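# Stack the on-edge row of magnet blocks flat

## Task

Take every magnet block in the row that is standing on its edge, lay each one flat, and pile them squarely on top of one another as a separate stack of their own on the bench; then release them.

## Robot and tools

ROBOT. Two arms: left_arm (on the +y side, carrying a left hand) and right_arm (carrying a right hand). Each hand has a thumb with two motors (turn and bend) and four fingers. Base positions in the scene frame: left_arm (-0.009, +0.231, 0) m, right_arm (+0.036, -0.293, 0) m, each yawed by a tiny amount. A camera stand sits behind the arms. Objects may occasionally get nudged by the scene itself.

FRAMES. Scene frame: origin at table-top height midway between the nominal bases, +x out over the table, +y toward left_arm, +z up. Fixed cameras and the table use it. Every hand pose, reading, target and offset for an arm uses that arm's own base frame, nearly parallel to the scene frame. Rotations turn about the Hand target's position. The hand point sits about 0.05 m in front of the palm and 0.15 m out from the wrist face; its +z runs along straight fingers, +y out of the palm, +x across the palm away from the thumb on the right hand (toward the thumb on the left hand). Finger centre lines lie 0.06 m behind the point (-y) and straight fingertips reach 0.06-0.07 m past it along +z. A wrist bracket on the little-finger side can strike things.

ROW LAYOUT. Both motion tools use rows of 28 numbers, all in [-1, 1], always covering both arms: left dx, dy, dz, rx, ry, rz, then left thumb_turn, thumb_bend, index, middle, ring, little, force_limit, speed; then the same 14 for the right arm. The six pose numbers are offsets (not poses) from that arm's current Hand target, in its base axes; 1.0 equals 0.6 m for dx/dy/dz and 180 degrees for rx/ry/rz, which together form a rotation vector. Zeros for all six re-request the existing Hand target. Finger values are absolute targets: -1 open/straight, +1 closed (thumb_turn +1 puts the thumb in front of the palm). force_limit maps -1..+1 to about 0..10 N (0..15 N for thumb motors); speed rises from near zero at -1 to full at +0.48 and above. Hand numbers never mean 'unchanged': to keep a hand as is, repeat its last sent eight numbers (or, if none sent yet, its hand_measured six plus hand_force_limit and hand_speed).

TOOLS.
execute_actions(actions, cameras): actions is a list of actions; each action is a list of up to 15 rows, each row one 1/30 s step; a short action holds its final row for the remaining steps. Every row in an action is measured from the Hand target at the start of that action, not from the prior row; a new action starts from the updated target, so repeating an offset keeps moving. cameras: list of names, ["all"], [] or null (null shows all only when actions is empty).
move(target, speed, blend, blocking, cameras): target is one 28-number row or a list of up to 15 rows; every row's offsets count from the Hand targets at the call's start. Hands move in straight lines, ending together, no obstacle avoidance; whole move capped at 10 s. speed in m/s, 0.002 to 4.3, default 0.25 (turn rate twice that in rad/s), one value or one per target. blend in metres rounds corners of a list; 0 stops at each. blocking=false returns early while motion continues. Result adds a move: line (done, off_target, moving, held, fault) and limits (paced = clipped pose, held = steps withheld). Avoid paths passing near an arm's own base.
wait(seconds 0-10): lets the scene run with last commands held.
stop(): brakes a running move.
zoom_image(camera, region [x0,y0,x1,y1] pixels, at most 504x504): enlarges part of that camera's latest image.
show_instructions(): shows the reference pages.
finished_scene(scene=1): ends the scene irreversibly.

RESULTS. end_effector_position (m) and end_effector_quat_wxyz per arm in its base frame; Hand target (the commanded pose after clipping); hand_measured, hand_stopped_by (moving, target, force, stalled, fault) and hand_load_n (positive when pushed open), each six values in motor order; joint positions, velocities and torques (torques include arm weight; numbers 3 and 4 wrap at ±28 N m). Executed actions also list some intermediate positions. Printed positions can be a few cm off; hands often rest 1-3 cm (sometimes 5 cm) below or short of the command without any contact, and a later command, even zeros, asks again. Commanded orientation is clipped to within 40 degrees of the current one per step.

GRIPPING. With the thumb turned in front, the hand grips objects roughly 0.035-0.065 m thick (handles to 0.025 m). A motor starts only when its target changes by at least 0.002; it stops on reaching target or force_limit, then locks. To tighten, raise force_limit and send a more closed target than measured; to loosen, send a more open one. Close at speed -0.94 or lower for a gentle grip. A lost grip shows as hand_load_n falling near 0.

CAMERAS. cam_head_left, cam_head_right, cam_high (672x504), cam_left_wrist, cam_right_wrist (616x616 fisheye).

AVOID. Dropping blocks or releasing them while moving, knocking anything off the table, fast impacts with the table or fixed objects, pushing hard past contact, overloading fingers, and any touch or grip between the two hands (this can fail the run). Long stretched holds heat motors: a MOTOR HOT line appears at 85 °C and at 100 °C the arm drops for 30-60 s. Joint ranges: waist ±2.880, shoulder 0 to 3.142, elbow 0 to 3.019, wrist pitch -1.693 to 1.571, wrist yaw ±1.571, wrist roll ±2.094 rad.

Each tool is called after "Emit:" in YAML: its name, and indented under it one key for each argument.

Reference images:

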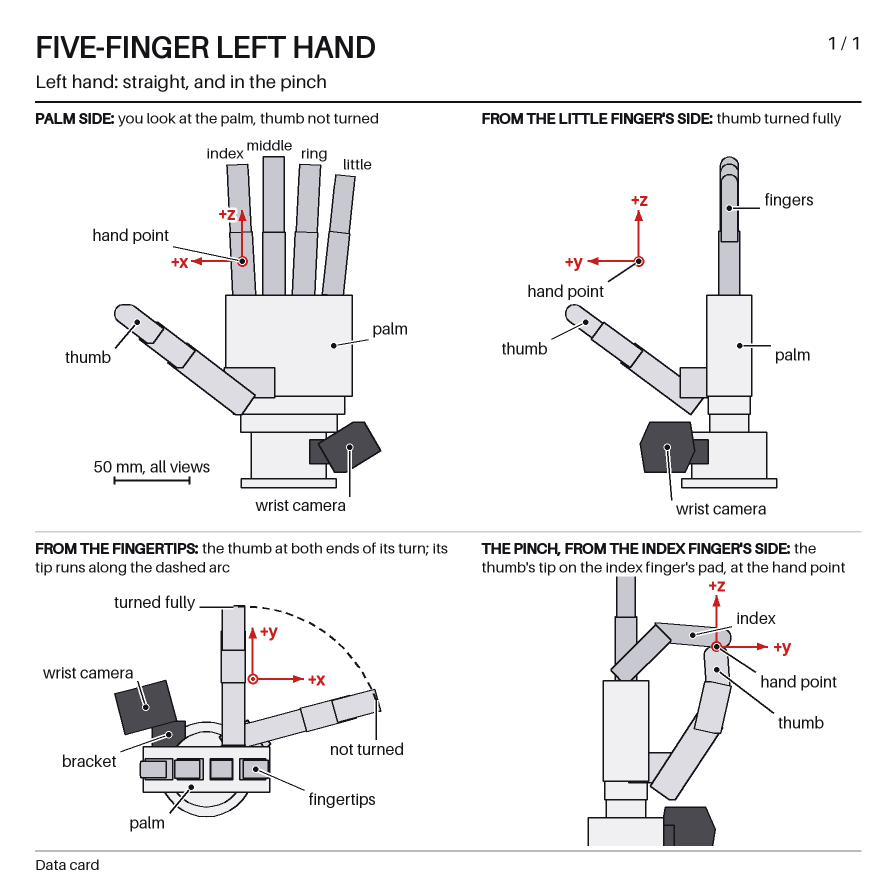

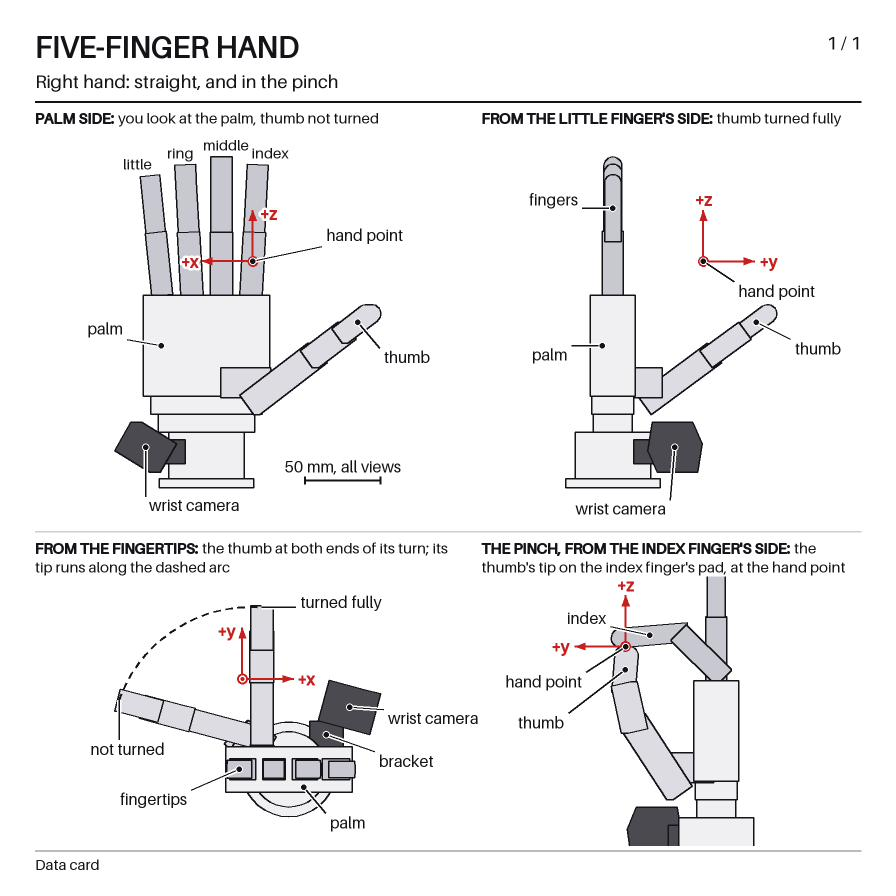

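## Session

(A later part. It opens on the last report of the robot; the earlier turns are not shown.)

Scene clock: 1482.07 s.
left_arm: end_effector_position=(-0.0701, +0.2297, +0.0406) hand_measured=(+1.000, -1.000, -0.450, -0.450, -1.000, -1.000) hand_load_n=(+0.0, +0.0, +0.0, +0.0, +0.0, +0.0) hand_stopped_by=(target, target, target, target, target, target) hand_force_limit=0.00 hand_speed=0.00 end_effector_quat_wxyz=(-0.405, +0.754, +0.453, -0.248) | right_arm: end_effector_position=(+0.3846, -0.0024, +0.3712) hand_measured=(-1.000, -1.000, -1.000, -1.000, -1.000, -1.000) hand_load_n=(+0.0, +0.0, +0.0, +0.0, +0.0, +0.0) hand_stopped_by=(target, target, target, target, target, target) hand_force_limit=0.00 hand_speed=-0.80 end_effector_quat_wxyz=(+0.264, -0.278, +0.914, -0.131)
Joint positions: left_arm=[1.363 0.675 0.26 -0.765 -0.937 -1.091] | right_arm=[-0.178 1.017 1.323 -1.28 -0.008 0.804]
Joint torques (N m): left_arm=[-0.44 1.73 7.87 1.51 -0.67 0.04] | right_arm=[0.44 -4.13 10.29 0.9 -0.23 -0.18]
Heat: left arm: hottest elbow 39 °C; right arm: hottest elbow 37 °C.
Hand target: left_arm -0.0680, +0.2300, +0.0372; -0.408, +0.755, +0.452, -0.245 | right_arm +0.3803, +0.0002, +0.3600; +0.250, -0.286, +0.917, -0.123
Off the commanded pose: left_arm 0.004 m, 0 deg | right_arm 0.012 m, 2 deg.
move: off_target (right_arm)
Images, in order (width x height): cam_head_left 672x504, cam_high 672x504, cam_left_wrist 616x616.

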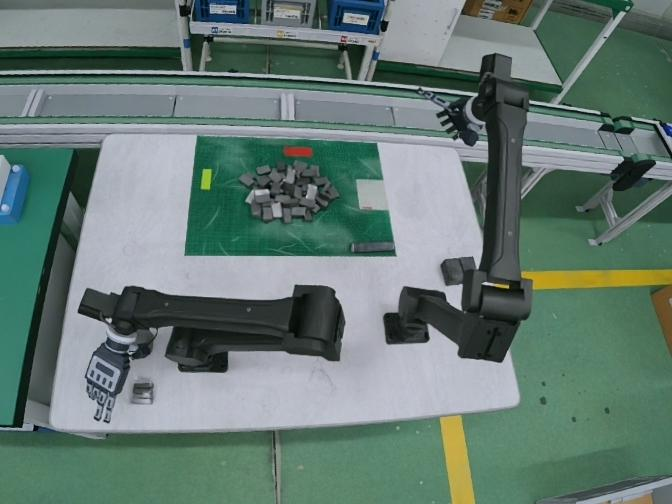

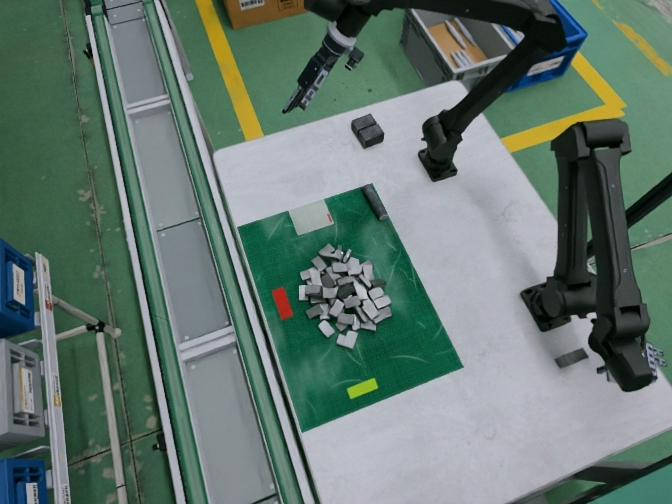

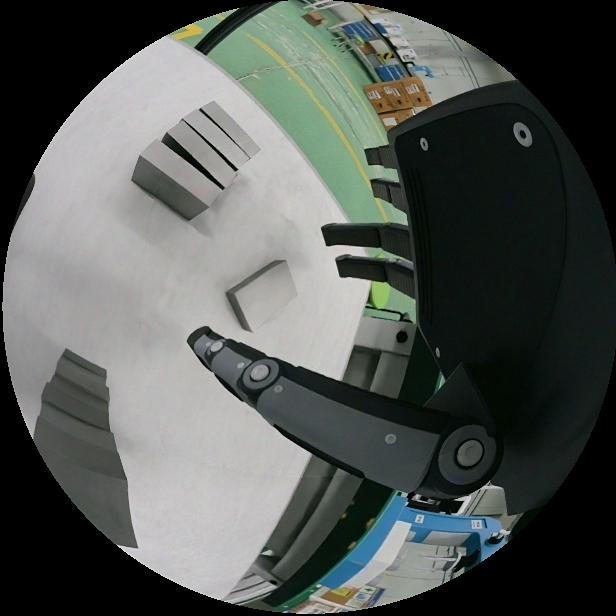

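Emit:
move:
  target:
    - [0.002,0.008,-0.0325,0,0,-0.014, 1,-1,-0.45,-0.45,-1,-1, 0, 0.0, 0,0,0, 0,0,0, -1,-1,-1,-1,-1,-1, 0, -0.8]
  speed: [0.06]
  cameras: ["cam_left_wrist"]

Emit:
zoom_image:
  camera: "cam_left_wrist"
  region: [150, 150, 400, 400]

Scene clock: 1516.20 s.
left_arm: end_effector_position=(-0.0645, +0.2388, +0.0245) hand_measured=(+1.000, -1.000, -0.450, -0.450, -1.000, -1.000) hand_load_n=(+0.0, +0.0, +0.0, +0.0, +0.0, +0.0) hand_stopped_by=(target, target, target, target, target, target) hand_force_limit=0.00 hand_speed=0.00 end_effector_quat_wxyz=(-0.418, +0.762, +0.437, -0.232) | right_arm: end_effector_position=(+0.3846, -0.0024, +0.3712) hand_measured=(-1.000, -1.000, -1.000, -1.000, -1.000, -1.000) hand_load_n=(+0.0, +0.0, +0.0, +0.0, +0.0, +0.0) hand_stopped_by=(target, target, target, target, target, target) hand_force_limit=0.00 hand_speed=-0.80 end_effector_quat_wxyz=(+0.264, -0.278, +0.914, -0.131)
Joint positions: left_arm=[1.363 0.707 0.21 -0.603 -0.915 -1.015] | right_arm=[-0.178 1.017 1.323 -1.28 -0.008 0.804]
Joint torques (N m): left_arm=[0.91 1.85 7.24 1.62 -0.51 0.17] | right_arm=[0.44 -4.01 10.28 0.95 -0.21 -0.18]
Heat: left arm: hottest elbow 36 °C; right arm: hottest elbow 37 °C.
Hand target: left_arm -0.0668, +0.2346, +0.0175; -0.413, +0.764, +0.435, -0.237 | right_arm +0.3803, +0.0002, +0.3600; +0.250, -0.286, +0.917, -0.123
Off the commanded pose: left_arm 0.008 m, 1 deg | right_arm 0.012 m, 2 deg.
move: off_target (right_arm)
Images, in order (width x height): cam_left_wrist 616x616.

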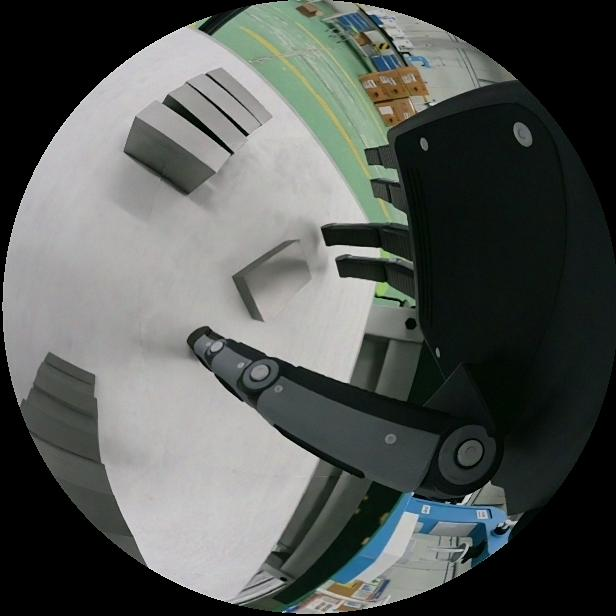

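Scaled by 2.016 from the camera's 616x616 image, which has a finer 880x880 frame.

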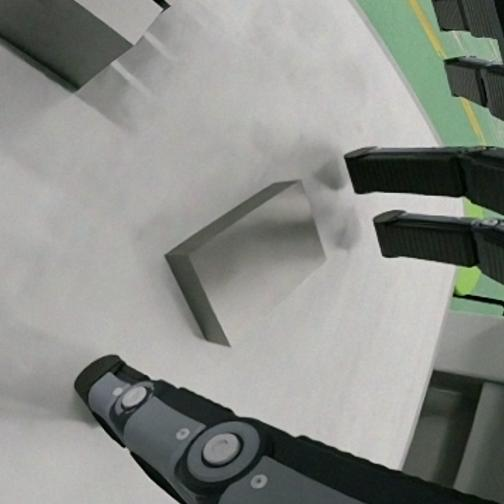

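Emit:
move:
  target:
    - [-0.007,-0.010,-0.006,0,0,0.0, 1,-1,-0.45,-0.45,-1,-1, 0, 0.0, 0,0,0, 0,0,0, -1,-1,-1,-1,-1,-1, 0, -0.8]
  speed: [0.06]
  cameras: ["cam_left_wrist"]

Emit:
zoom_image:
  camera: "cam_left_wrist"
  region: [150, 150, 400, 400]

Scene clock: 1528.47 s.
left_arm: end_effector_position=(-0.0651, +0.2381, +0.0243) hand_measured=(+1.000, -1.000, -0.450, -0.450, -1.000, -1.000) hand_load_n=(+0.5, +0.5, +0.0, +0.0, -0.5, +0.0) hand_stopped_by=(target, target, target, target, target, target) hand_force_limit=0.00 hand_speed=0.00 end_effector_quat_wxyz=(-0.422, +0.762, +0.437, -0.226) | right_arm: end_effector_position=(+0.3846, -0.0024, +0.3712) hand_measured=(-1.000, -1.000, -1.000, -1.000, -1.000, -1.000) hand_load_n=(+0.0, +0.0, +0.0, +0.0, +0.0, +0.0) hand_stopped_by=(target, target, target, target, target, target) hand_force_limit=0.00 hand_speed=-0.80 end_effector_quat_wxyz=(+0.264, -0.278, +0.914, -0.131)
Joint positions: left_arm=[1.372 0.681 0.198 -0.589 -0.905 -0.994] | right_arm=[-0.178 1.017 1.323 -1.28 -0.008 0.804]
Joint torques (N m): left_arm=[1.61 1.14 6.56 1.37 -0.53 0.22] | right_arm=[0.38 -4.07 10.18 0.92 -0.24 -0.17]
Heat: left arm: hottest elbow 36 °C; right arm: hottest elbow 37 °C.
Hand target: left_arm -0.0709, +0.2287, +0.0140; -0.413, +0.764, +0.435, -0.236 | right_arm +0.3803, +0.0002, +0.3600; +0.250, -0.286, +0.917, -0.123
Off the commanded pose: left_arm 0.015 m, 2 deg | right_arm 0.012 m, 2 deg.
move: off_target (left_arm, right_arm)
Images, in order (width x height): cam_left_wrist 616x616.

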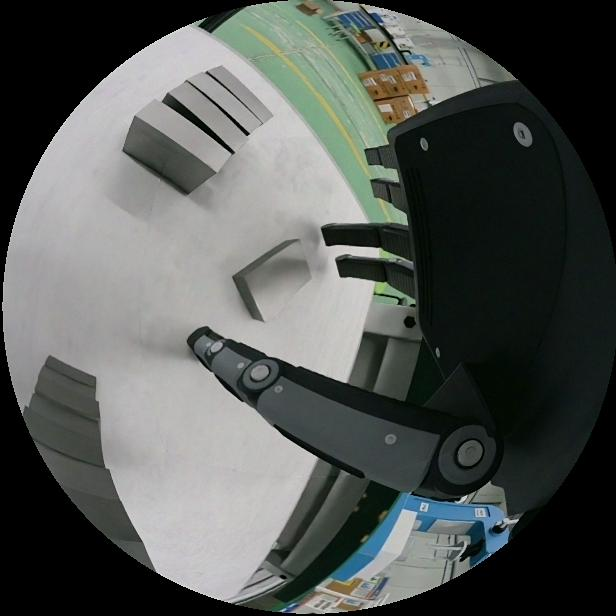

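Scaled by 2.016 from the camera's 616x616 image, which has a finer 880x880 frame.

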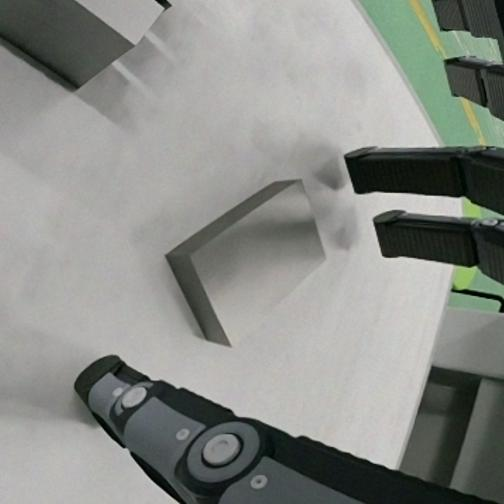

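Emit:
move:
  target:
    - [0.0,0.0,0.04,0,0,0.0, 1,-0.7,-0.45,-0.45,-1,-1, 0, 0.0, 0,0,0, 0,0,0, -1,-1,-1,-1,-1,-1, 0, -0.8]
    - [0.003,0.003,0.004,0,0,0.0, 1,-0.7,-0.45,-0.45,-1,-1, 0, 0.0, 0,0,0, 0,0,0, -1,-1,-1,-1,-1,-1, 0, -0.8]
  speed: [0.06,0.06]
  cameras: ["cam_left_wrist"]

Emit:
zoom_image:
  camera: "cam_left_wrist"
  region: [150, 150, 400, 400]

Scene clock: 1540.30 s.
left_arm: end_effector_position=(-0.0680, +0.2332, +0.0222) hand_measured=(+1.000, -0.700, -0.450, -0.450, -1.000, -1.000) hand_load_n=(+0.0, +0.0, +0.0, +0.0, +0.0, +0.0) hand_stopped_by=(target, target, target, target, target, target) hand_force_limit=0.00 hand_speed=0.00 end_effector_quat_wxyz=(-0.414, +0.765, +0.433, -0.235) | right_arm: end_effector_position=(+0.3846, -0.0024, +0.3712) hand_measured=(-1.000, -1.000, -1.000, -1.000, -1.000, -1.000) hand_load_n=(-0.5, +0.0, +0.0, +0.0, +0.0, +0.0) hand_stopped_by=(target, target, target, target, target, target) hand_force_limit=0.00 hand_speed=-0.80 end_effector_quat_wxyz=(+0.264, -0.278, +0.914, -0.131)
Joint positions: left_arm=[1.38 0.681 0.198 -0.606 -0.906 -0.981] | right_arm=[-0.178 1.017 1.323 -1.28 -0.008 0.804]
Joint torques (N m): left_arm=[0.56 1.85 7.31 1.63 -0.63 0.05] | right_arm=[0.44 -4.01 10.3 0.87 -0.21 -0.17]
Heat: left arm: hottest elbow 36 °C; right arm: hottest elbow 37 °C.
Hand target: left_arm -0.0692, +0.2305, +0.0165; -0.413, +0.764, +0.435, -0.236 | right_arm +0.3803, +0.0002, +0.3600; +0.250, -0.286, +0.917, -0.123
Off the commanded pose: left_arm 0.007 m, 0 deg | right_arm 0.012 m, 2 deg.
move: off_target (right_arm)
Images, in order (width x height): cam_left_wrist 616x616.

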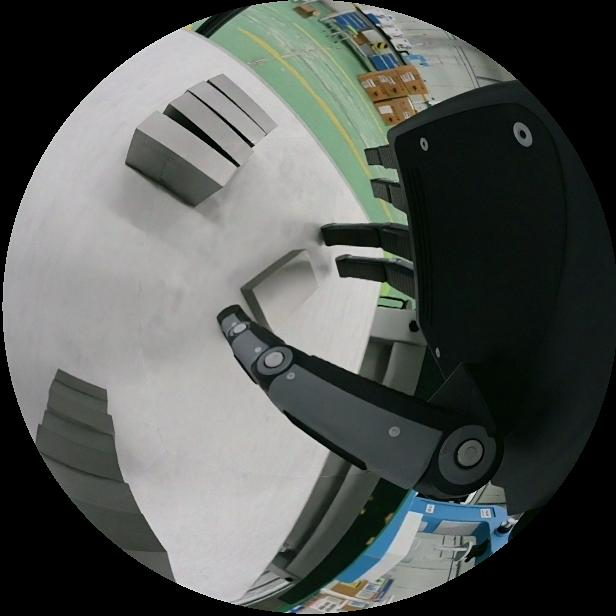

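Scaled by 2.016 from the camera's 616x616 image, which has a finer 880x880 frame.

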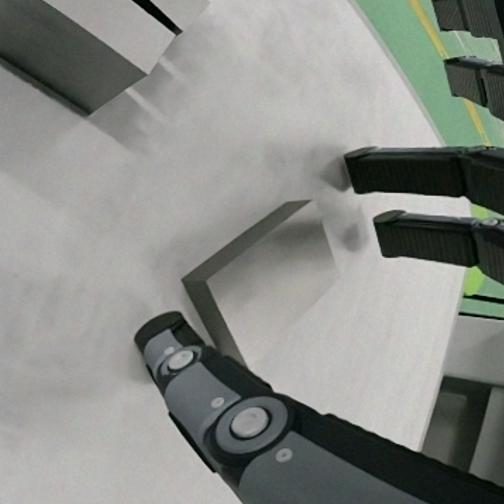

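Emit:
move:
  target:
    - [0.0,0.0,-0.009,0,0,0.0, 1,-0.7,-0.45,-0.45,-1,-1, 0, 0.0, 0,0,0, 0,0,0, -1,-1,-1,-1,-1,-1, 0, -0.8]
    - [0.0,0.0,-0.009,0,0,0.0, 1,-0.55,-0.05,-0.05,-1,-1, -0.3, -0.6, 0,0,0, 0,0,0, -1,-1,-1,-1,-1,-1, 0, -0.8]
  speed: [0.06,0.06]
  cameras: ["cam_left_wrist"]

Emit:
zoom_image:
  camera: "cam_left_wrist"
  region: [150, 150, 400, 400]

Scene clock: 1549.30 s.
left_arm: end_effector_position=(-0.0696, +0.2381, +0.0237) hand_measured=(+1.000, -0.554, -0.058, -0.090, -1.000, -1.000) hand_load_n=(-1.5, +13.5, +11.0, +8.0, +0.0, -0.5) hand_stopped_by=(target, force, force, force, target, target) hand_force_limit=-0.30 hand_speed=-0.60 end_effector_quat_wxyz=(-0.425, +0.757, +0.438, -0.234) | right_arm: end_effector_position=(+0.3846, -0.0024, +0.3712) hand_measured=(-1.000, -1.000, -1.000, -1.000, -1.000, -1.000) hand_load_n=(+0.0, -0.5, +0.0, +0.0, +0.0, +0.0) hand_stopped_by=(target, target, target, target, target, target) hand_force_limit=0.00 hand_speed=-0.80 end_effector_quat_wxyz=(+0.264, -0.278, +0.914, -0.131)
Joint positions: left_arm=[1.38 0.69 0.193 -0.569 -0.92 -0.985] | right_arm=[-0.178 1.017 1.323 -1.28 -0.008 0.804]
Joint torques (N m): left_arm=[0.5 2.43 6.8 1.29 -0.07 0.07] | right_arm=[0.15 -4.07 10.28 0.91 -0.22 -0.18]
Motor temperatures (°C): left_arm=[25 26 35 22 22 23] | right_arm=[24 27 37 24 24 21]
Heat: left arm: hottest elbow 35 °C; right arm: hottest elbow 37 °C.
Hand target: left_arm -0.0692, +0.2305, +0.0110; -0.413, +0.764, +0.435, -0.236 | right_arm +0.3803, +0.0002, +0.3600; +0.250, -0.286, +0.917, -0.123
Off the commanded pose: left_arm 0.015 m, 2 deg | right_arm 0.012 m, 2 deg.
move: off_target (left_arm, right_arm); target 2's new numbers were sent with left_arm's hand 0.011 m and 0 deg from that target
Images, in order (width x height): cam_left_wrist 616x616.

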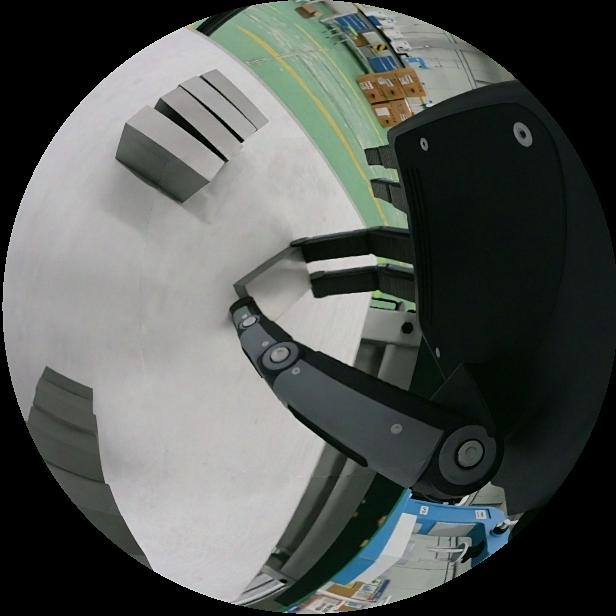

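Scaled by 2.016 from the camera's 616x616 image, which has a finer 880x880 frame.

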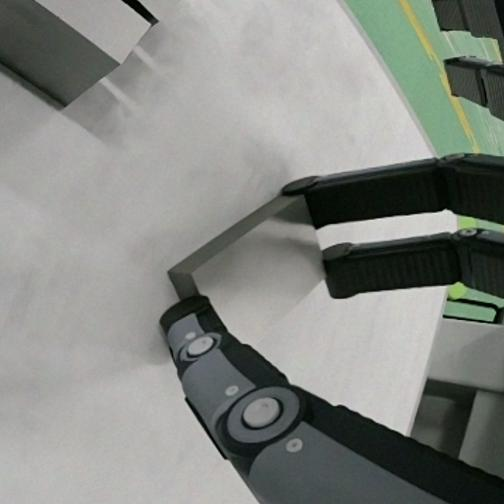

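Emit:
move:
  target:
    - [0.0,0.0,0.09,0,0,0.0, 1,-0.55,-0.05,-0.05,-1,-1, -0.3, -0.6, 0,0,0, 0,0,0, -1,-1,-1,-1,-1,-1, 0, -0.8]
  speed: [0.08]
  cameras: ["cam_left_wrist"]

Scene clock: 1613.67 s.
left_arm: end_effector_position=(-0.0727, +0.2077, +0.0300) hand_measured=(+1.000, -0.554, -0.058, -0.090, -1.000, -1.000) hand_load_n=(-0.5, +15.5, +10.0, +6.5, +0.0, +0.0) hand_stopped_by=(target, force, force, force, target, target) hand_force_limit=-0.30 hand_speed=-0.60 end_effector_quat_wxyz=(-0.388, +0.779, +0.421, -0.255) | right_arm: end_effector_position=(+0.3846, -0.0024, +0.3712) hand_measured=(-1.000, -1.000, -1.000, -1.000, -1.000, -1.000) hand_load_n=(+0.0, +0.0, +0.0, +0.0, +0.0, +0.0) hand_stopped_by=(target, target, target, target, target, target) hand_force_limit=0.00 hand_speed=-0.80 end_effector_quat_wxyz=(+0.264, -0.278, +0.914, -0.131)
Joint positions: left_arm=[1.384 0.576 0.218 -0.8 -0.901 -0.977] | right_arm=[-0.178 1.017 1.323 -1.28 -0.008 0.804]
Joint torques (N m): left_arm=[0.79 1.26 14.56 0.75 -0.72 0.11] | right_arm=[0.09 -4.25 10.21 0.9 -0.22 -0.17]
Heat: left arm: hottest elbow 35 °C; right arm: hottest elbow 38 °C.
Hand target: left_arm -0.0692, +0.2305, +0.0649; -0.413, +0.764, +0.435, -0.236 | right_arm +0.3803, +0.0002, +0.3600; +0.250, -0.286, +0.917, -0.123
Off the commanded pose: left_arm 0.042 m, 4 deg | right_arm 0.012 m, 2 deg.
move: off_target (left_arm, right_arm)
Images, in order (width x height): cam_left_wrist 616x616.

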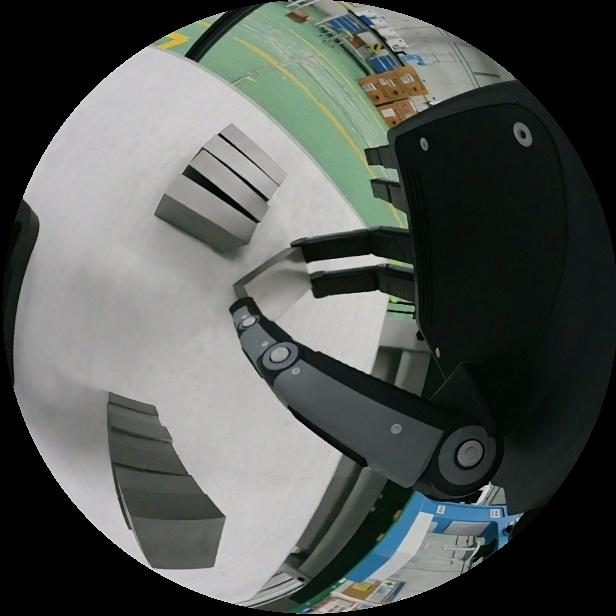

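Emit:
move:
  target:
    - [0.03,0.03,0.09,0,0,-0.03, 1,-0.55,-0.05,-0.05,-1,-1, -0.3, -0.6, 0,0,0, 0,0,0, -1,-1,-1,-1,-1,-1, 0, -0.8]
    - [0.198,0.066,0.09,0,0,-0.167, 1,-0.55,-0.05,-0.05,-1,-1, -0.3, -0.6, 0,0,0, 0,0,0, -1,-1,-1,-1,-1,-1, 0, -0.8]
  speed: [0.1,0.12]
  blend: [0.02,0]
  cameras: ["cam_left_wrist","cam_high","cam_head_left"]

Scene clock: 1622.43 s.
left_arm: end_effector_position=(+0.0334, +0.2480, +0.0823) hand_measured=(+1.000, -0.554, -0.058, -0.090, -1.000, -1.000) hand_load_n=(+0.0, +15.0, +10.5, +6.5, +0.0, +0.0) hand_stopped_by=(target, force, force, force, target, target) hand_force_limit=-0.30 hand_speed=-0.60 end_effector_quat_wxyz=(-0.434, +0.862, +0.216, -0.148) | right_arm: end_effector_position=(+0.3846, -0.0024, +0.3712) hand_measured=(-1.000, -1.000, -1.000, -1.000, -1.000, -1.000) hand_load_n=(-0.5, +0.0, +0.0, +0.0, +0.0, +0.0) hand_stopped_by=(target, target, target, target, target, target) hand_force_limit=0.00 hand_speed=-0.80 end_effector_quat_wxyz=(+0.264, -0.278, +0.914, -0.131)
Joint positions: left_arm=[1.038 0.575 0.35 -0.783 -0.817 -0.776] | right_arm=[-0.178 1.017 1.323 -1.28 -0.008 0.804]
Joint torques (N m): left_arm=[-0.5 2.08 15.32 1.89 -0.51 0.21] | right_arm=[0.38 -4.25 10.26 0.94 -0.23 -0.19]
Heat: left arm: hottest elbow 37 °C; right arm: hottest elbow 38 °C.
Hand target: left_arm +0.0497, +0.2701, +0.1190; -0.460, +0.851, +0.222, -0.121 | right_arm +0.3803, +0.0002, +0.3600; +0.250, -0.286, +0.917, -0.123
Off the commanded pose: left_arm 0.046 m, 4 deg | right_arm 0.012 m, 2 deg.
move: off_target (left_arm, right_arm)
Images, in order (width x height): cam_head_left 672x504, cam_high 672x504, cam_left_wrist 616x616.

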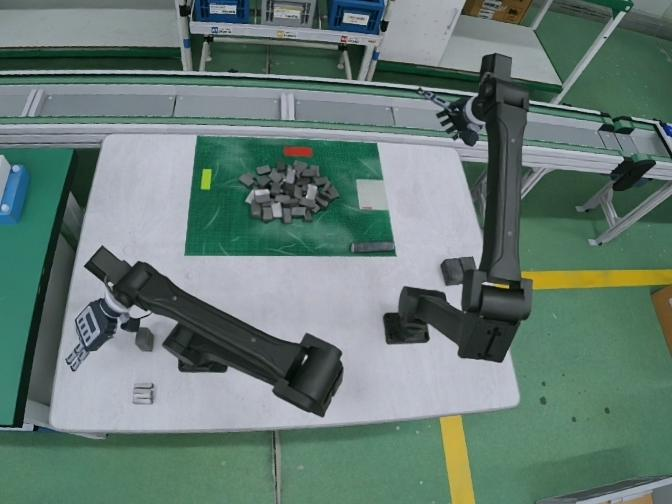

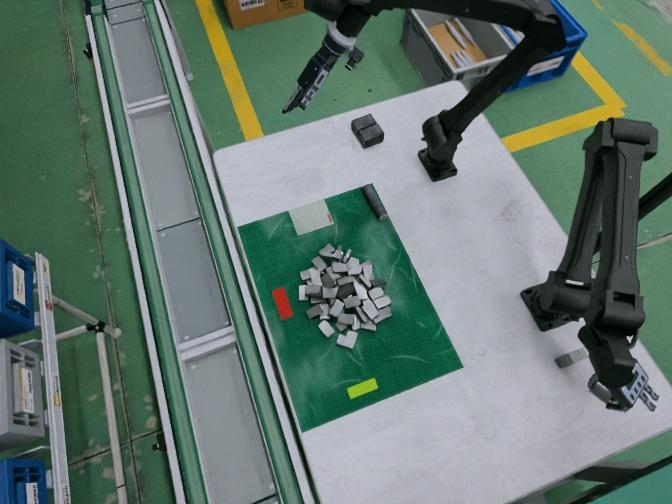

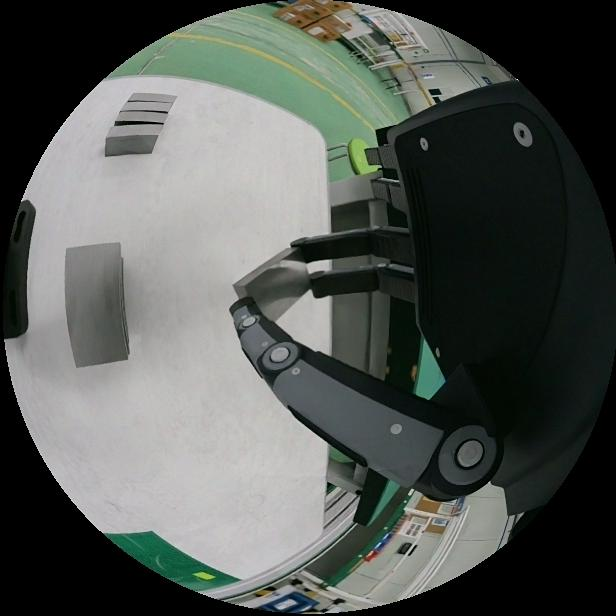

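Emit:
move:
  target:
    - [0.017,0.025,-0.07,0,0,0, 1,-0.55,-0.05,-0.05,-1,-1, -0.3, -0.6, 0,0,0, 0,0,0, -1,-1,-1,-1,-1,-1, 0, -0.8]
  speed: [0.08]
  cameras: []

Scene clock: 1629.83 s.
left_arm: end_effector_position=(+0.0548, +0.2815, +0.0737) hand_measured=(+1.000, -0.554, -0.058, -0.090, -1.000, -1.000) hand_load_n=(-0.5, +15.5, +10.0, +6.5, +0.0, +0.0) hand_stopped_by=(target, force, force, force, target, target) hand_force_limit=-0.30 hand_speed=-0.60 end_effector_quat_wxyz=(-0.454, +0.853, +0.224, -0.128) | right_arm: end_effector_position=(+0.3846, -0.0024, +0.3712) hand_measured=(-1.000, -1.000, -1.000, -1.000, -1.000, -1.000) hand_load_n=(-0.5, +0.0, +0.0, +0.0, +0.0, +0.0) hand_stopped_by=(target, target, target, target, target, target) hand_force_limit=0.00 hand_speed=-0.80 end_effector_quat_wxyz=(+0.264, -0.278, +0.914, -0.131)
Joint positions: left_arm=[1.032 0.728 0.35 -0.571 -0.819 -0.775] | right_arm=[-0.178 1.017 1.323 -1.28 -0.008 0.804]
Joint torques (N m): left_arm=[-0.38 0.26 9.32 2.02 -0.54 0.13] | right_arm=[0.32 -4.13 10.29 0.92 -0.22 -0.17]
Heat: left arm: hottest elbow 39 °C; right arm: hottest elbow 38 °C.
Hand target: left_arm +0.0598, +0.2851, +0.0770; -0.460, +0.851, +0.222, -0.121 | right_arm +0.3803, +0.0002, +0.3600; +0.250, -0.286, +0.917, -0.123
Off the commanded pose: left_arm 0.007 m, 1 deg | right_arm 0.012 m, 2 deg.
move: off_target (right_arm)
No camera images: "cameras" was empty.

Emit:
move:
  target:
    - [-0.0115,-0.022,-0.07,0,0,0, 1,-0.55,-0.05,-0.05,-1,-1, -0.3, -0.6, 0,0,0, 0,0,0, -1,-1,-1,-1,-1,-1, 0, -0.8]
  speed: [0.06]
  cameras: ["cam_left_wrist"]

Scene clock: 1635.53 s.
left_arm: end_effector_position=(+0.0489, +0.2713, +0.0362) hand_measured=(+1.000, -0.554, -0.058, -0.090, -1.000, -1.000) hand_load_n=(-0.5, +15.5, +10.0, +6.5, +0.0, +0.0) hand_stopped_by=(target, force, force, force, target, target) hand_force_limit=-0.30 hand_speed=-0.60 end_effector_quat_wxyz=(-0.456, +0.852, +0.224, -0.126) | right_arm: end_effector_position=(+0.3846, -0.0024, +0.3712) hand_measured=(-1.000, -1.000, -1.000, -1.000, -1.000, -1.000) hand_load_n=(+0.0, +0.0, +0.0, +0.0, +0.0, +0.0) hand_stopped_by=(target, target, target, target, target, target) hand_force_limit=0.00 hand_speed=-0.80 end_effector_quat_wxyz=(+0.264, -0.278, +0.914, -0.131)
Joint positions: left_arm=[1.03 0.754 0.247 -0.436 -0.82 -0.775] | right_arm=[-0.178 1.017 1.323 -1.28 -0.008 0.804]
Joint torques (N m): left_arm=[-0.62 0.79 8.08 2 -0.62 0.07] | right_arm=[0.32 -4.13 10.29 0.94 -0.21 -0.17]
Heat: left arm: hottest elbow 38 °C; right arm: hottest elbow 38 °C.
Hand target: left_arm +0.0529, +0.2718, +0.0348; -0.460, +0.851, +0.222, -0.121 | right_arm +0.3803, +0.0002, +0.3600; +0.250, -0.286, +0.917, -0.123
Off the commanded pose: left_arm 0.004 m, 1 deg | right_arm 0.012 m, 2 deg.
move: off_target (right_arm)
Images, in order (width x height): cam_left_wrist 616x616.

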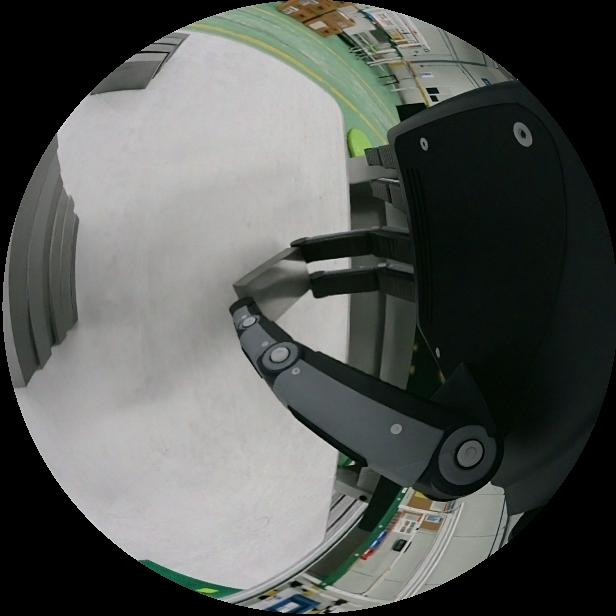

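Emit:
move:
  target:
    - [0.0,0.0,-0.02,0,0,0, 1,-0.55,-0.05,-0.05,-1,-1, -0.3, -0.6, 0,0,0, 0,0,0, -1,-1,-1,-1,-1,-1, 0, -0.8]
  speed: [0.04]
  cameras: ["cam_left_wrist"]

Scene clock: 1640.43 s.
left_arm: end_effector_position=(+0.0494, +0.2724, +0.0253) hand_measured=(+1.000, -0.554, -0.058, -0.090, -1.000, -1.000) hand_load_n=(+0.0, +15.5, +10.5, +6.5, +0.0, +0.0) hand_stopped_by=(target, force, force, force, target, target) hand_force_limit=-0.30 hand_speed=-0.60 end_effector_quat_wxyz=(-0.457, +0.851, +0.225, -0.126) | right_arm: end_effector_position=(+0.3846, -0.0024, +0.3712) hand_measured=(-1.000, -1.000, -1.000, -1.000, -1.000, -1.000) hand_load_n=(+0.0, +0.0, +0.0, +0.0, +0.0, -0.5) hand_stopped_by=(target, target, target, target, target, target) hand_force_limit=0.00 hand_speed=-0.80 end_effector_quat_wxyz=(+0.264, -0.278, +0.914, -0.131)
Joint positions: left_arm=[1.03 0.795 0.226 -0.371 -0.82 -0.775] | right_arm=[-0.178 1.017 1.323 -1.28 -0.008 0.804]
Joint torques (N m): left_arm=[-0.67 0.62 7.65 1.96 -0.58 0.07] | right_arm=[0.56 -4.01 10.22 0.95 -0.21 -0.2]
Heat: left arm: hottest elbow 38 °C; right arm: hottest elbow 38 °C.
Hand target: left_arm +0.0529, +0.2719, +0.0230; -0.460, +0.851, +0.222, -0.121 | right_arm +0.3803, +0.0002, +0.3600; +0.250, -0.286, +0.917, -0.123
Off the commanded pose: left_arm 0.004 m, 1 deg | right_arm 0.012 m, 2 deg.
move: off_target (right_arm)
Images, in order (width x height): cam_left_wrist 616x616.

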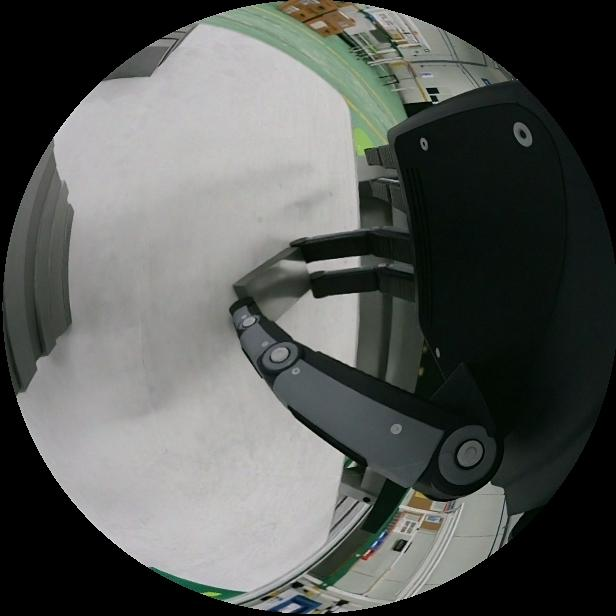

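Emit:
move:
  target:
    - [0.0,0.0,-0.008,0,0,0, 1,-0.55,-0.05,-0.05,-1,-1, -0.3, -0.6, 0,0,0, 0,0,0, -1,-1,-1,-1,-1,-1, 0, -0.8]
    - [0.0,0.0,-0.008,0,0,0, 1,-0.8,-0.4,-0.4,-1,-1, -0.3, -0.3, 0,0,0, 0,0,0, -1,-1,-1,-1,-1,-1, 0, -0.8]
  speed: [0.04,0.04]
  cameras: ["cam_left_wrist"]

Emit:
zoom_image:
  camera: "cam_left_wrist"
  region: [150, 150, 400, 400]

Scene clock: 1647.60 s.
left_arm: end_effector_position=(+0.0511, +0.2754, +0.0244) hand_measured=(+1.000, -0.800, -0.400, -0.400, -1.000, -1.000) hand_load_n=(+0.0, +0.0, +0.0, +0.0, +0.0, +0.0) hand_stopped_by=(target, target, target, target, target, target) hand_force_limit=-0.30 hand_speed=-0.30 end_effector_quat_wxyz=(-0.461, +0.849, +0.227, -0.123) | right_arm: end_effector_position=(+0.3846, -0.0024, +0.3712) hand_measured=(-1.000, -1.000, -1.000, -1.000, -1.000, -1.000) hand_load_n=(+0.0, +0.0, +0.0, +0.0, +0.0, +0.0) hand_stopped_by=(target, target, target, target, target, target) hand_force_limit=0.00 hand_speed=-0.80 end_effector_quat_wxyz=(+0.264, -0.278, +0.914, -0.131)
Joint positions: left_arm=[1.029 0.809 0.222 -0.341 -0.823 -0.776] | right_arm=[-0.178 1.017 1.323 -1.28 -0.008 0.804]
Joint torques (N m): left_arm=[-0.62 0.73 7.06 1.95 -0.49 0.08] | right_arm=[0.32 -4.13 10.26 0.94 -0.22 -0.17]
Heat: left arm: hottest elbow 37 °C; right arm: hottest elbow 38 °C.
Hand target: left_arm +0.0530, +0.2719, +0.0182; -0.460, +0.851, +0.222, -0.121 | right_arm +0.3803, +0.0002, +0.3600; +0.250, -0.286, +0.917, -0.123
Off the commanded pose: left_arm 0.007 m, 1 deg | right_arm 0.012 m, 2 deg.
move: off_target (right_arm)
Images, in order (width x height): cam_left_wrist 616x616.

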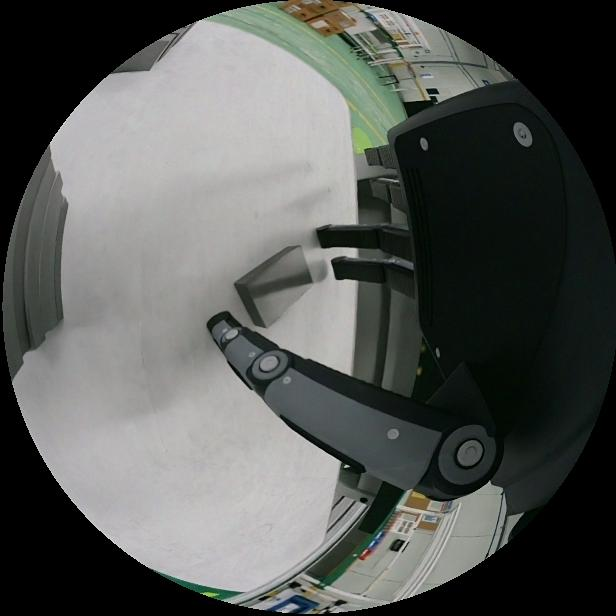

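Scaled by 2.016 from the camera's 616x616 image, which has a finer 880x880 frame.

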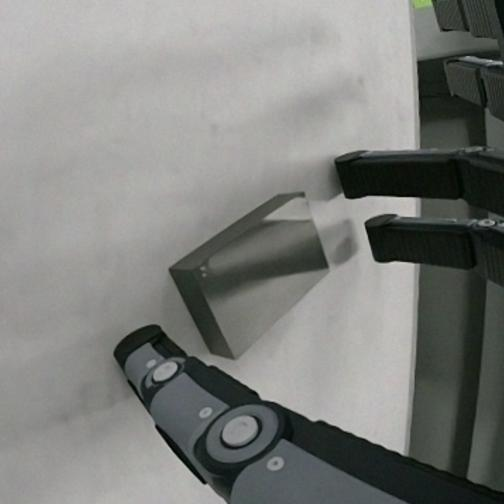

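Emit:
move:
  target:
    - [0.0,-0.01,0.13,0,0,0, 1,-0.8,-0.4,-0.4,-1,-1, -0.3, -0.3, 0,0,0, 0,0,0, -1,-1,-1,-1,-1,-1, 0, -0.8]
    - [-0.283,-0.17,0.36,-0.327,0.1756,-0.579, 1,-1,-1,-1,-1,-1, -0.3, 0.2, 0,0,0, 0,0,0, -1,-1,-1,-1,-1,-1, 0, -0.8]
  speed: [0.1,0.3]
  blend: [0.03,0]
  cameras: ["cam_left_wrist","cam_high"]

Emit:
zoom_image:
  camera: "cam_left_wrist"
  region: [230, 120, 430, 320]

Scene clock: 1710.37 s.
left_arm: end_effector_position=(-0.1103, +0.1567, +0.2123) hand_measured=(+1.000, -1.000, -1.000, -1.000, -1.000, -1.000) hand_load_n=(+0.0, +0.0, +0.0, +0.0, +0.0, +0.0) hand_stopped_by=(target, target, target, target, target, target) hand_force_limit=-0.30 hand_speed=0.20 end_effector_quat_wxyz=(+0.013, +0.729, -0.684, +0.019) | right_arm: end_effector_position=(+0.3846, -0.0024, +0.3712) hand_measured=(-1.000, -1.000, -1.000, -1.000, -1.000, -1.000) hand_load_n=(+0.0, +0.0, -0.5, +0.0, +0.0, +0.0) hand_stopped_by=(target, target, target, target, target, target) hand_force_limit=0.00 hand_speed=-0.80 end_effector_quat_wxyz=(+0.264, -0.278, +0.914, -0.131)
Joint positions: left_arm=[1.837 0.869 0.91 -1.658 -0.003 1.773] | right_arm=[-0.178 1.017 1.323 -1.28 -0.008 0.804]
Joint torques (N m): left_arm=[1.44 -0.56 13.91 -0.05 0 0.18] | right_arm=[0.21 -4.31 10.21 0.9 -0.22 -0.17]
Heat: left arm: hottest elbow 37 °C; right arm: hottest elbow 38 °C.
Hand target: left_arm -0.1167, +0.1700, +0.2343; +0.000, +0.731, -0.682, +0.000 | right_arm +0.3803, +0.0002, +0.3600; +0.250, -0.286, +0.917, -0.123
Off the commanded pose: left_arm 0.026 m, 3 deg | right_arm 0.012 m, 2 deg.
move: off_target (left_arm, right_arm); target 2's new numbers were sent with left_arm's hand 0.026 m and 3 deg from that target
Images, in order (width x height): cam_high 672x504, cam_left_wrist 616x616.

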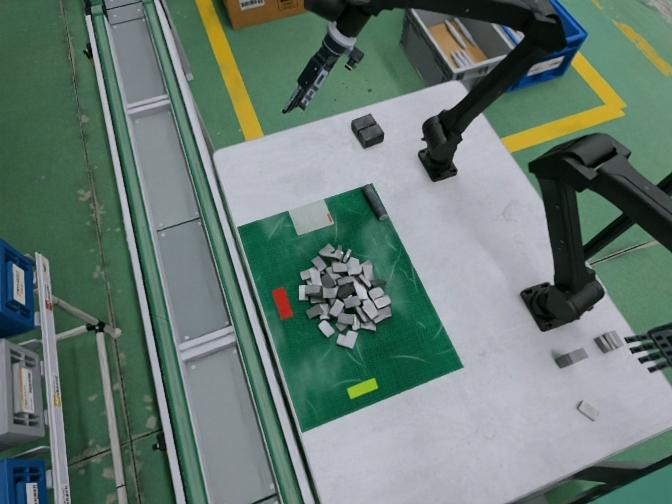

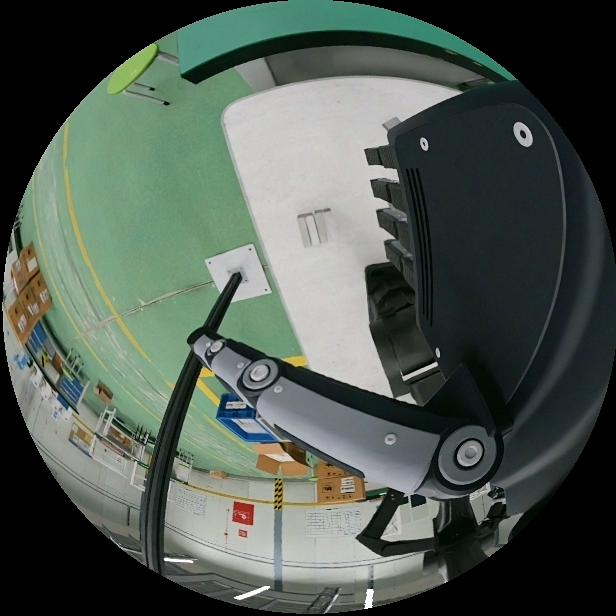

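Scaled by 2.520 from the camera's 616x616 image, which has a finer 880x880 frame.

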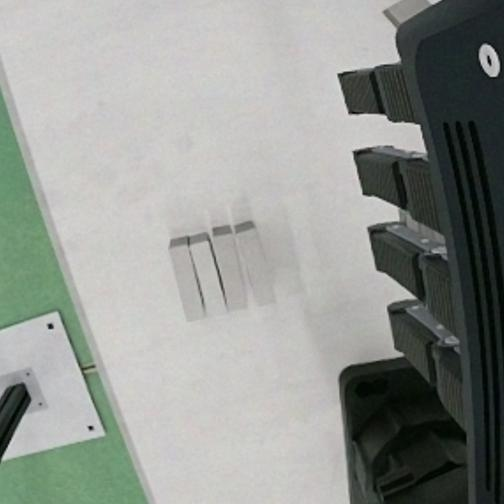

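Emit:
move:
  target:
    - [-0.032,-0.084,-0.174,-0.042,0,0, 1,-1,-1,0.9,0.9,0.9, -0.3, 0.0, 0,0,0, 0,0,0, -1,-1,-1,-1,-1,-1, 0, -0.8]
    - [-0.032,-0.084,-0.2755,-0.042,0,0, 1,-1,-1,0.9,0.9,0.9, -0.3, 0.0, 0,0,0, 0,0,0, -1,-1,-1,-1,-1,-1, 0, -0.8]
  speed: [0.15,0.08]
  cameras: ["cam_left_wrist","cam_high"]

Emit:
zoom_image:
  camera: "cam_high"
  region: [572, 300, 652, 380]

Scene clock: 1745.33 s.
left_arm: end_effector_position=(-0.1340, +0.1210, +0.0731) hand_measured=(+1.000, -1.000, -1.000, +0.900, +0.900, +0.900) hand_load_n=(+0.0, +0.0, +0.0, +0.0, +0.0, +0.0) hand_stopped_by=(target, target, target, target, target, target) hand_force_limit=-0.30 hand_speed=0.00 end_effector_quat_wxyz=(+0.049, +0.728, -0.682, +0.044) | right_arm: end_effector_position=(+0.3846, -0.0024, +0.3712) hand_measured=(-1.000, -1.000, -1.000, -1.000, -1.000, -1.000) hand_load_n=(+0.0, +0.0, +0.0, +0.0, +0.0, +0.0) hand_stopped_by=(target, target, target, target, target, target) hand_force_limit=0.00 hand_speed=-0.80 end_effector_quat_wxyz=(+0.264, -0.278, +0.914, -0.131)
Joint positions: left_arm=[1.969 0.929 0.553 -1.315 -0.053 1.9] | right_arm=[-0.178 1.017 1.323 -1.28 -0.008 0.804]
Joint torques (N m): left_arm=[1.38 -0.79 7.17 0.7 -0.12 0.18] | right_arm=[0.38 -4.07 10.3 0.94 -0.23 -0.16]
Heat: left arm: hottest elbow 38 °C; right arm: hottest elbow 38 °C.
Hand target: left_arm -0.1360, +0.1194, +0.0689; +0.049, +0.730, -0.680, +0.045 | right_arm +0.3803, +0.0002, +0.3600; +0.250, -0.286, +0.917, -0.123
Off the commanded pose: left_arm 0.005 m, 0 deg | right_arm 0.012 m, 2 deg.
move: off_target (right_arm)
Images, in order (width x height): cam_high 672x504, cam_left_wrist 616x616.

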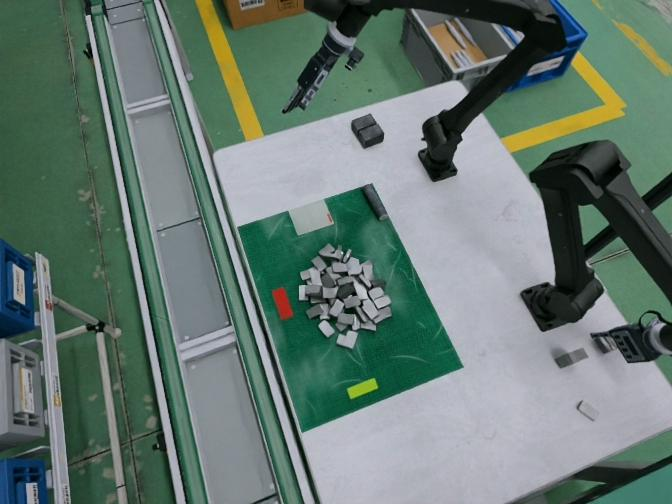

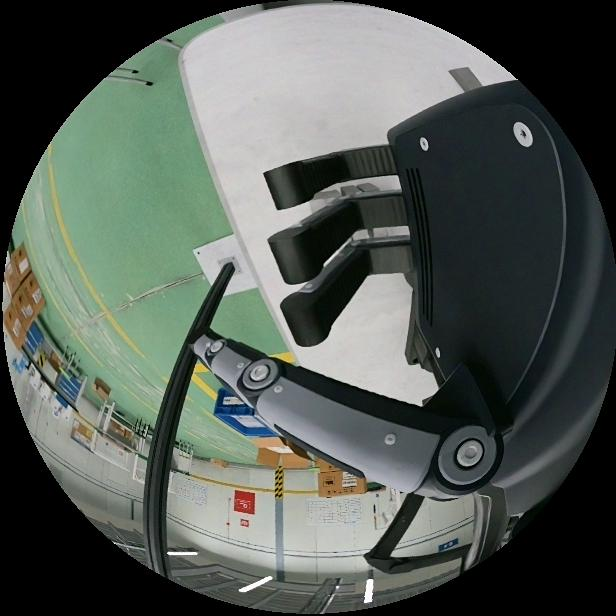

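Scaled by 6.300.

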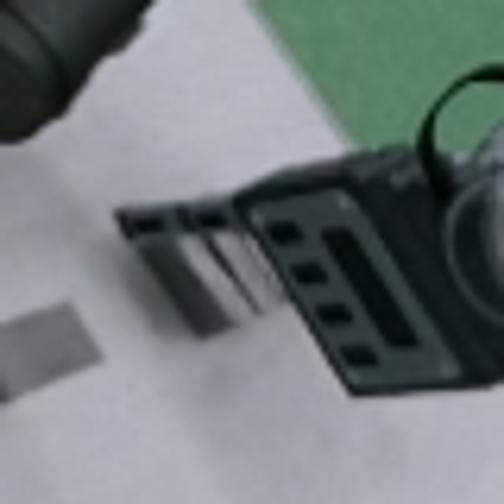

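Emit:
move:
  target:
    - [-0.0033,0.0623,0.003,0.042,0,0, 1,-1,-1,0.9,0.9,0.9, -0.3, 0.0, 0,0,0, 0,0,0, -1,-1,-1,-1,-1,-1, 0, -0.8]
    - [-0.0033,0.1242,0.005,0.084,0,0, 1,-1,-1,0.9,0.9,0.9, -0.3, 0.0, 0,0,0, 0,0,0, -1,-1,-1,-1,-1,-1, 0, -0.8]
  speed: [0.06,0.06]
  blend: [0.01,0]
  cameras: ["cam_left_wrist","cam_high"]

Emit:
zoom_image:
  camera: "cam_high"
  region: [572, 310, 672, 410]

Scene clock: 1760.90 s.
left_arm: end_effector_position=(-0.1358, +0.1798, +0.0634) hand_measured=(+1.000, -1.000, -1.000, +0.900, +0.900, +0.900) hand_load_n=(+0.0, +0.0, +0.0, +0.0, +0.5, +0.0) hand_stopped_by=(target, target, target, target, target, target) hand_force_limit=-0.30 hand_speed=0.00 end_effector_quat_wxyz=(-0.040, +0.733, -0.678, -0.030) | right_arm: end_effector_position=(+0.3846, -0.0024, +0.3712) hand_measured=(-1.000, -1.000, -1.000, -1.000, -1.000, -1.000) hand_load_n=(-0.5, -0.5, -0.5, +0.0, +0.0, +0.0) hand_stopped_by=(target, target, target, target, target, target) hand_force_limit=0.00 hand_speed=-0.80 end_effector_quat_wxyz=(+0.264, -0.278, +0.914, -0.131)
Joint positions: left_arm=[1.962 0.929 0.553 -1.107 0.047 1.882] | right_arm=[-0.178 1.017 1.323 -1.28 -0.008 0.804]
Joint torques (N m): left_arm=[-0.67 -1.49 10.36 1.07 0.03 0.06] | right_arm=[0.5 -4.31 10.26 0.92 -0.2 -0.18]
Heat: left arm: hottest elbow 38 °C; right arm: hottest elbow 38 °C.
Hand target: left_arm -0.1379, +0.1939, +0.0719; -0.048, +0.730, -0.680, -0.045 | right_arm +0.3803, +0.0002, +0.3600; +0.250, -0.286, +0.917, -0.123
Off the commanded pose: left_arm 0.017 m, 2 deg | right_arm 0.012 m, 2 deg.
move: off_target (left_arm, right_arm)
Images, in order (width x height): cam_high 672x504, cam_left_wrist 616x616.

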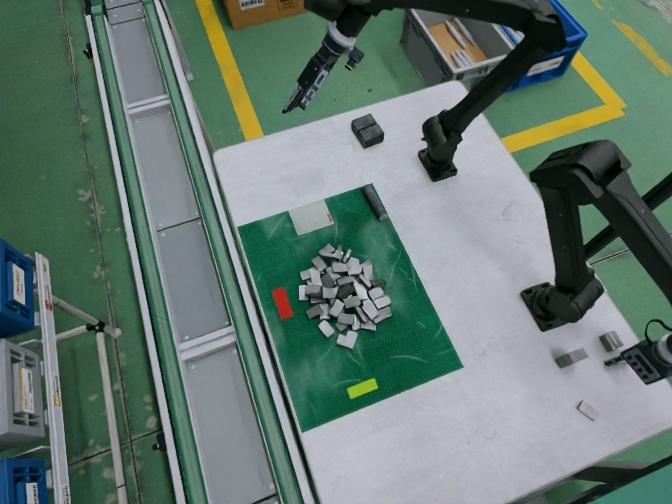

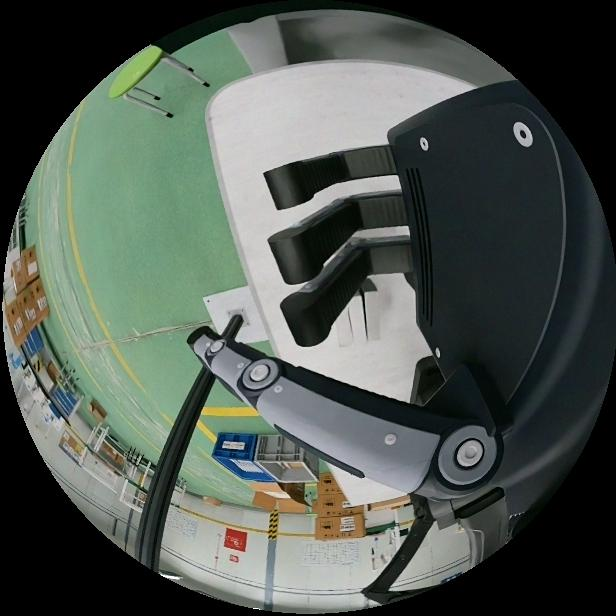

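Scaled by 5.040.

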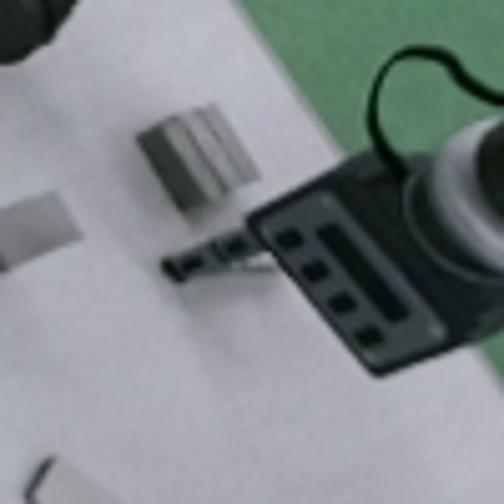

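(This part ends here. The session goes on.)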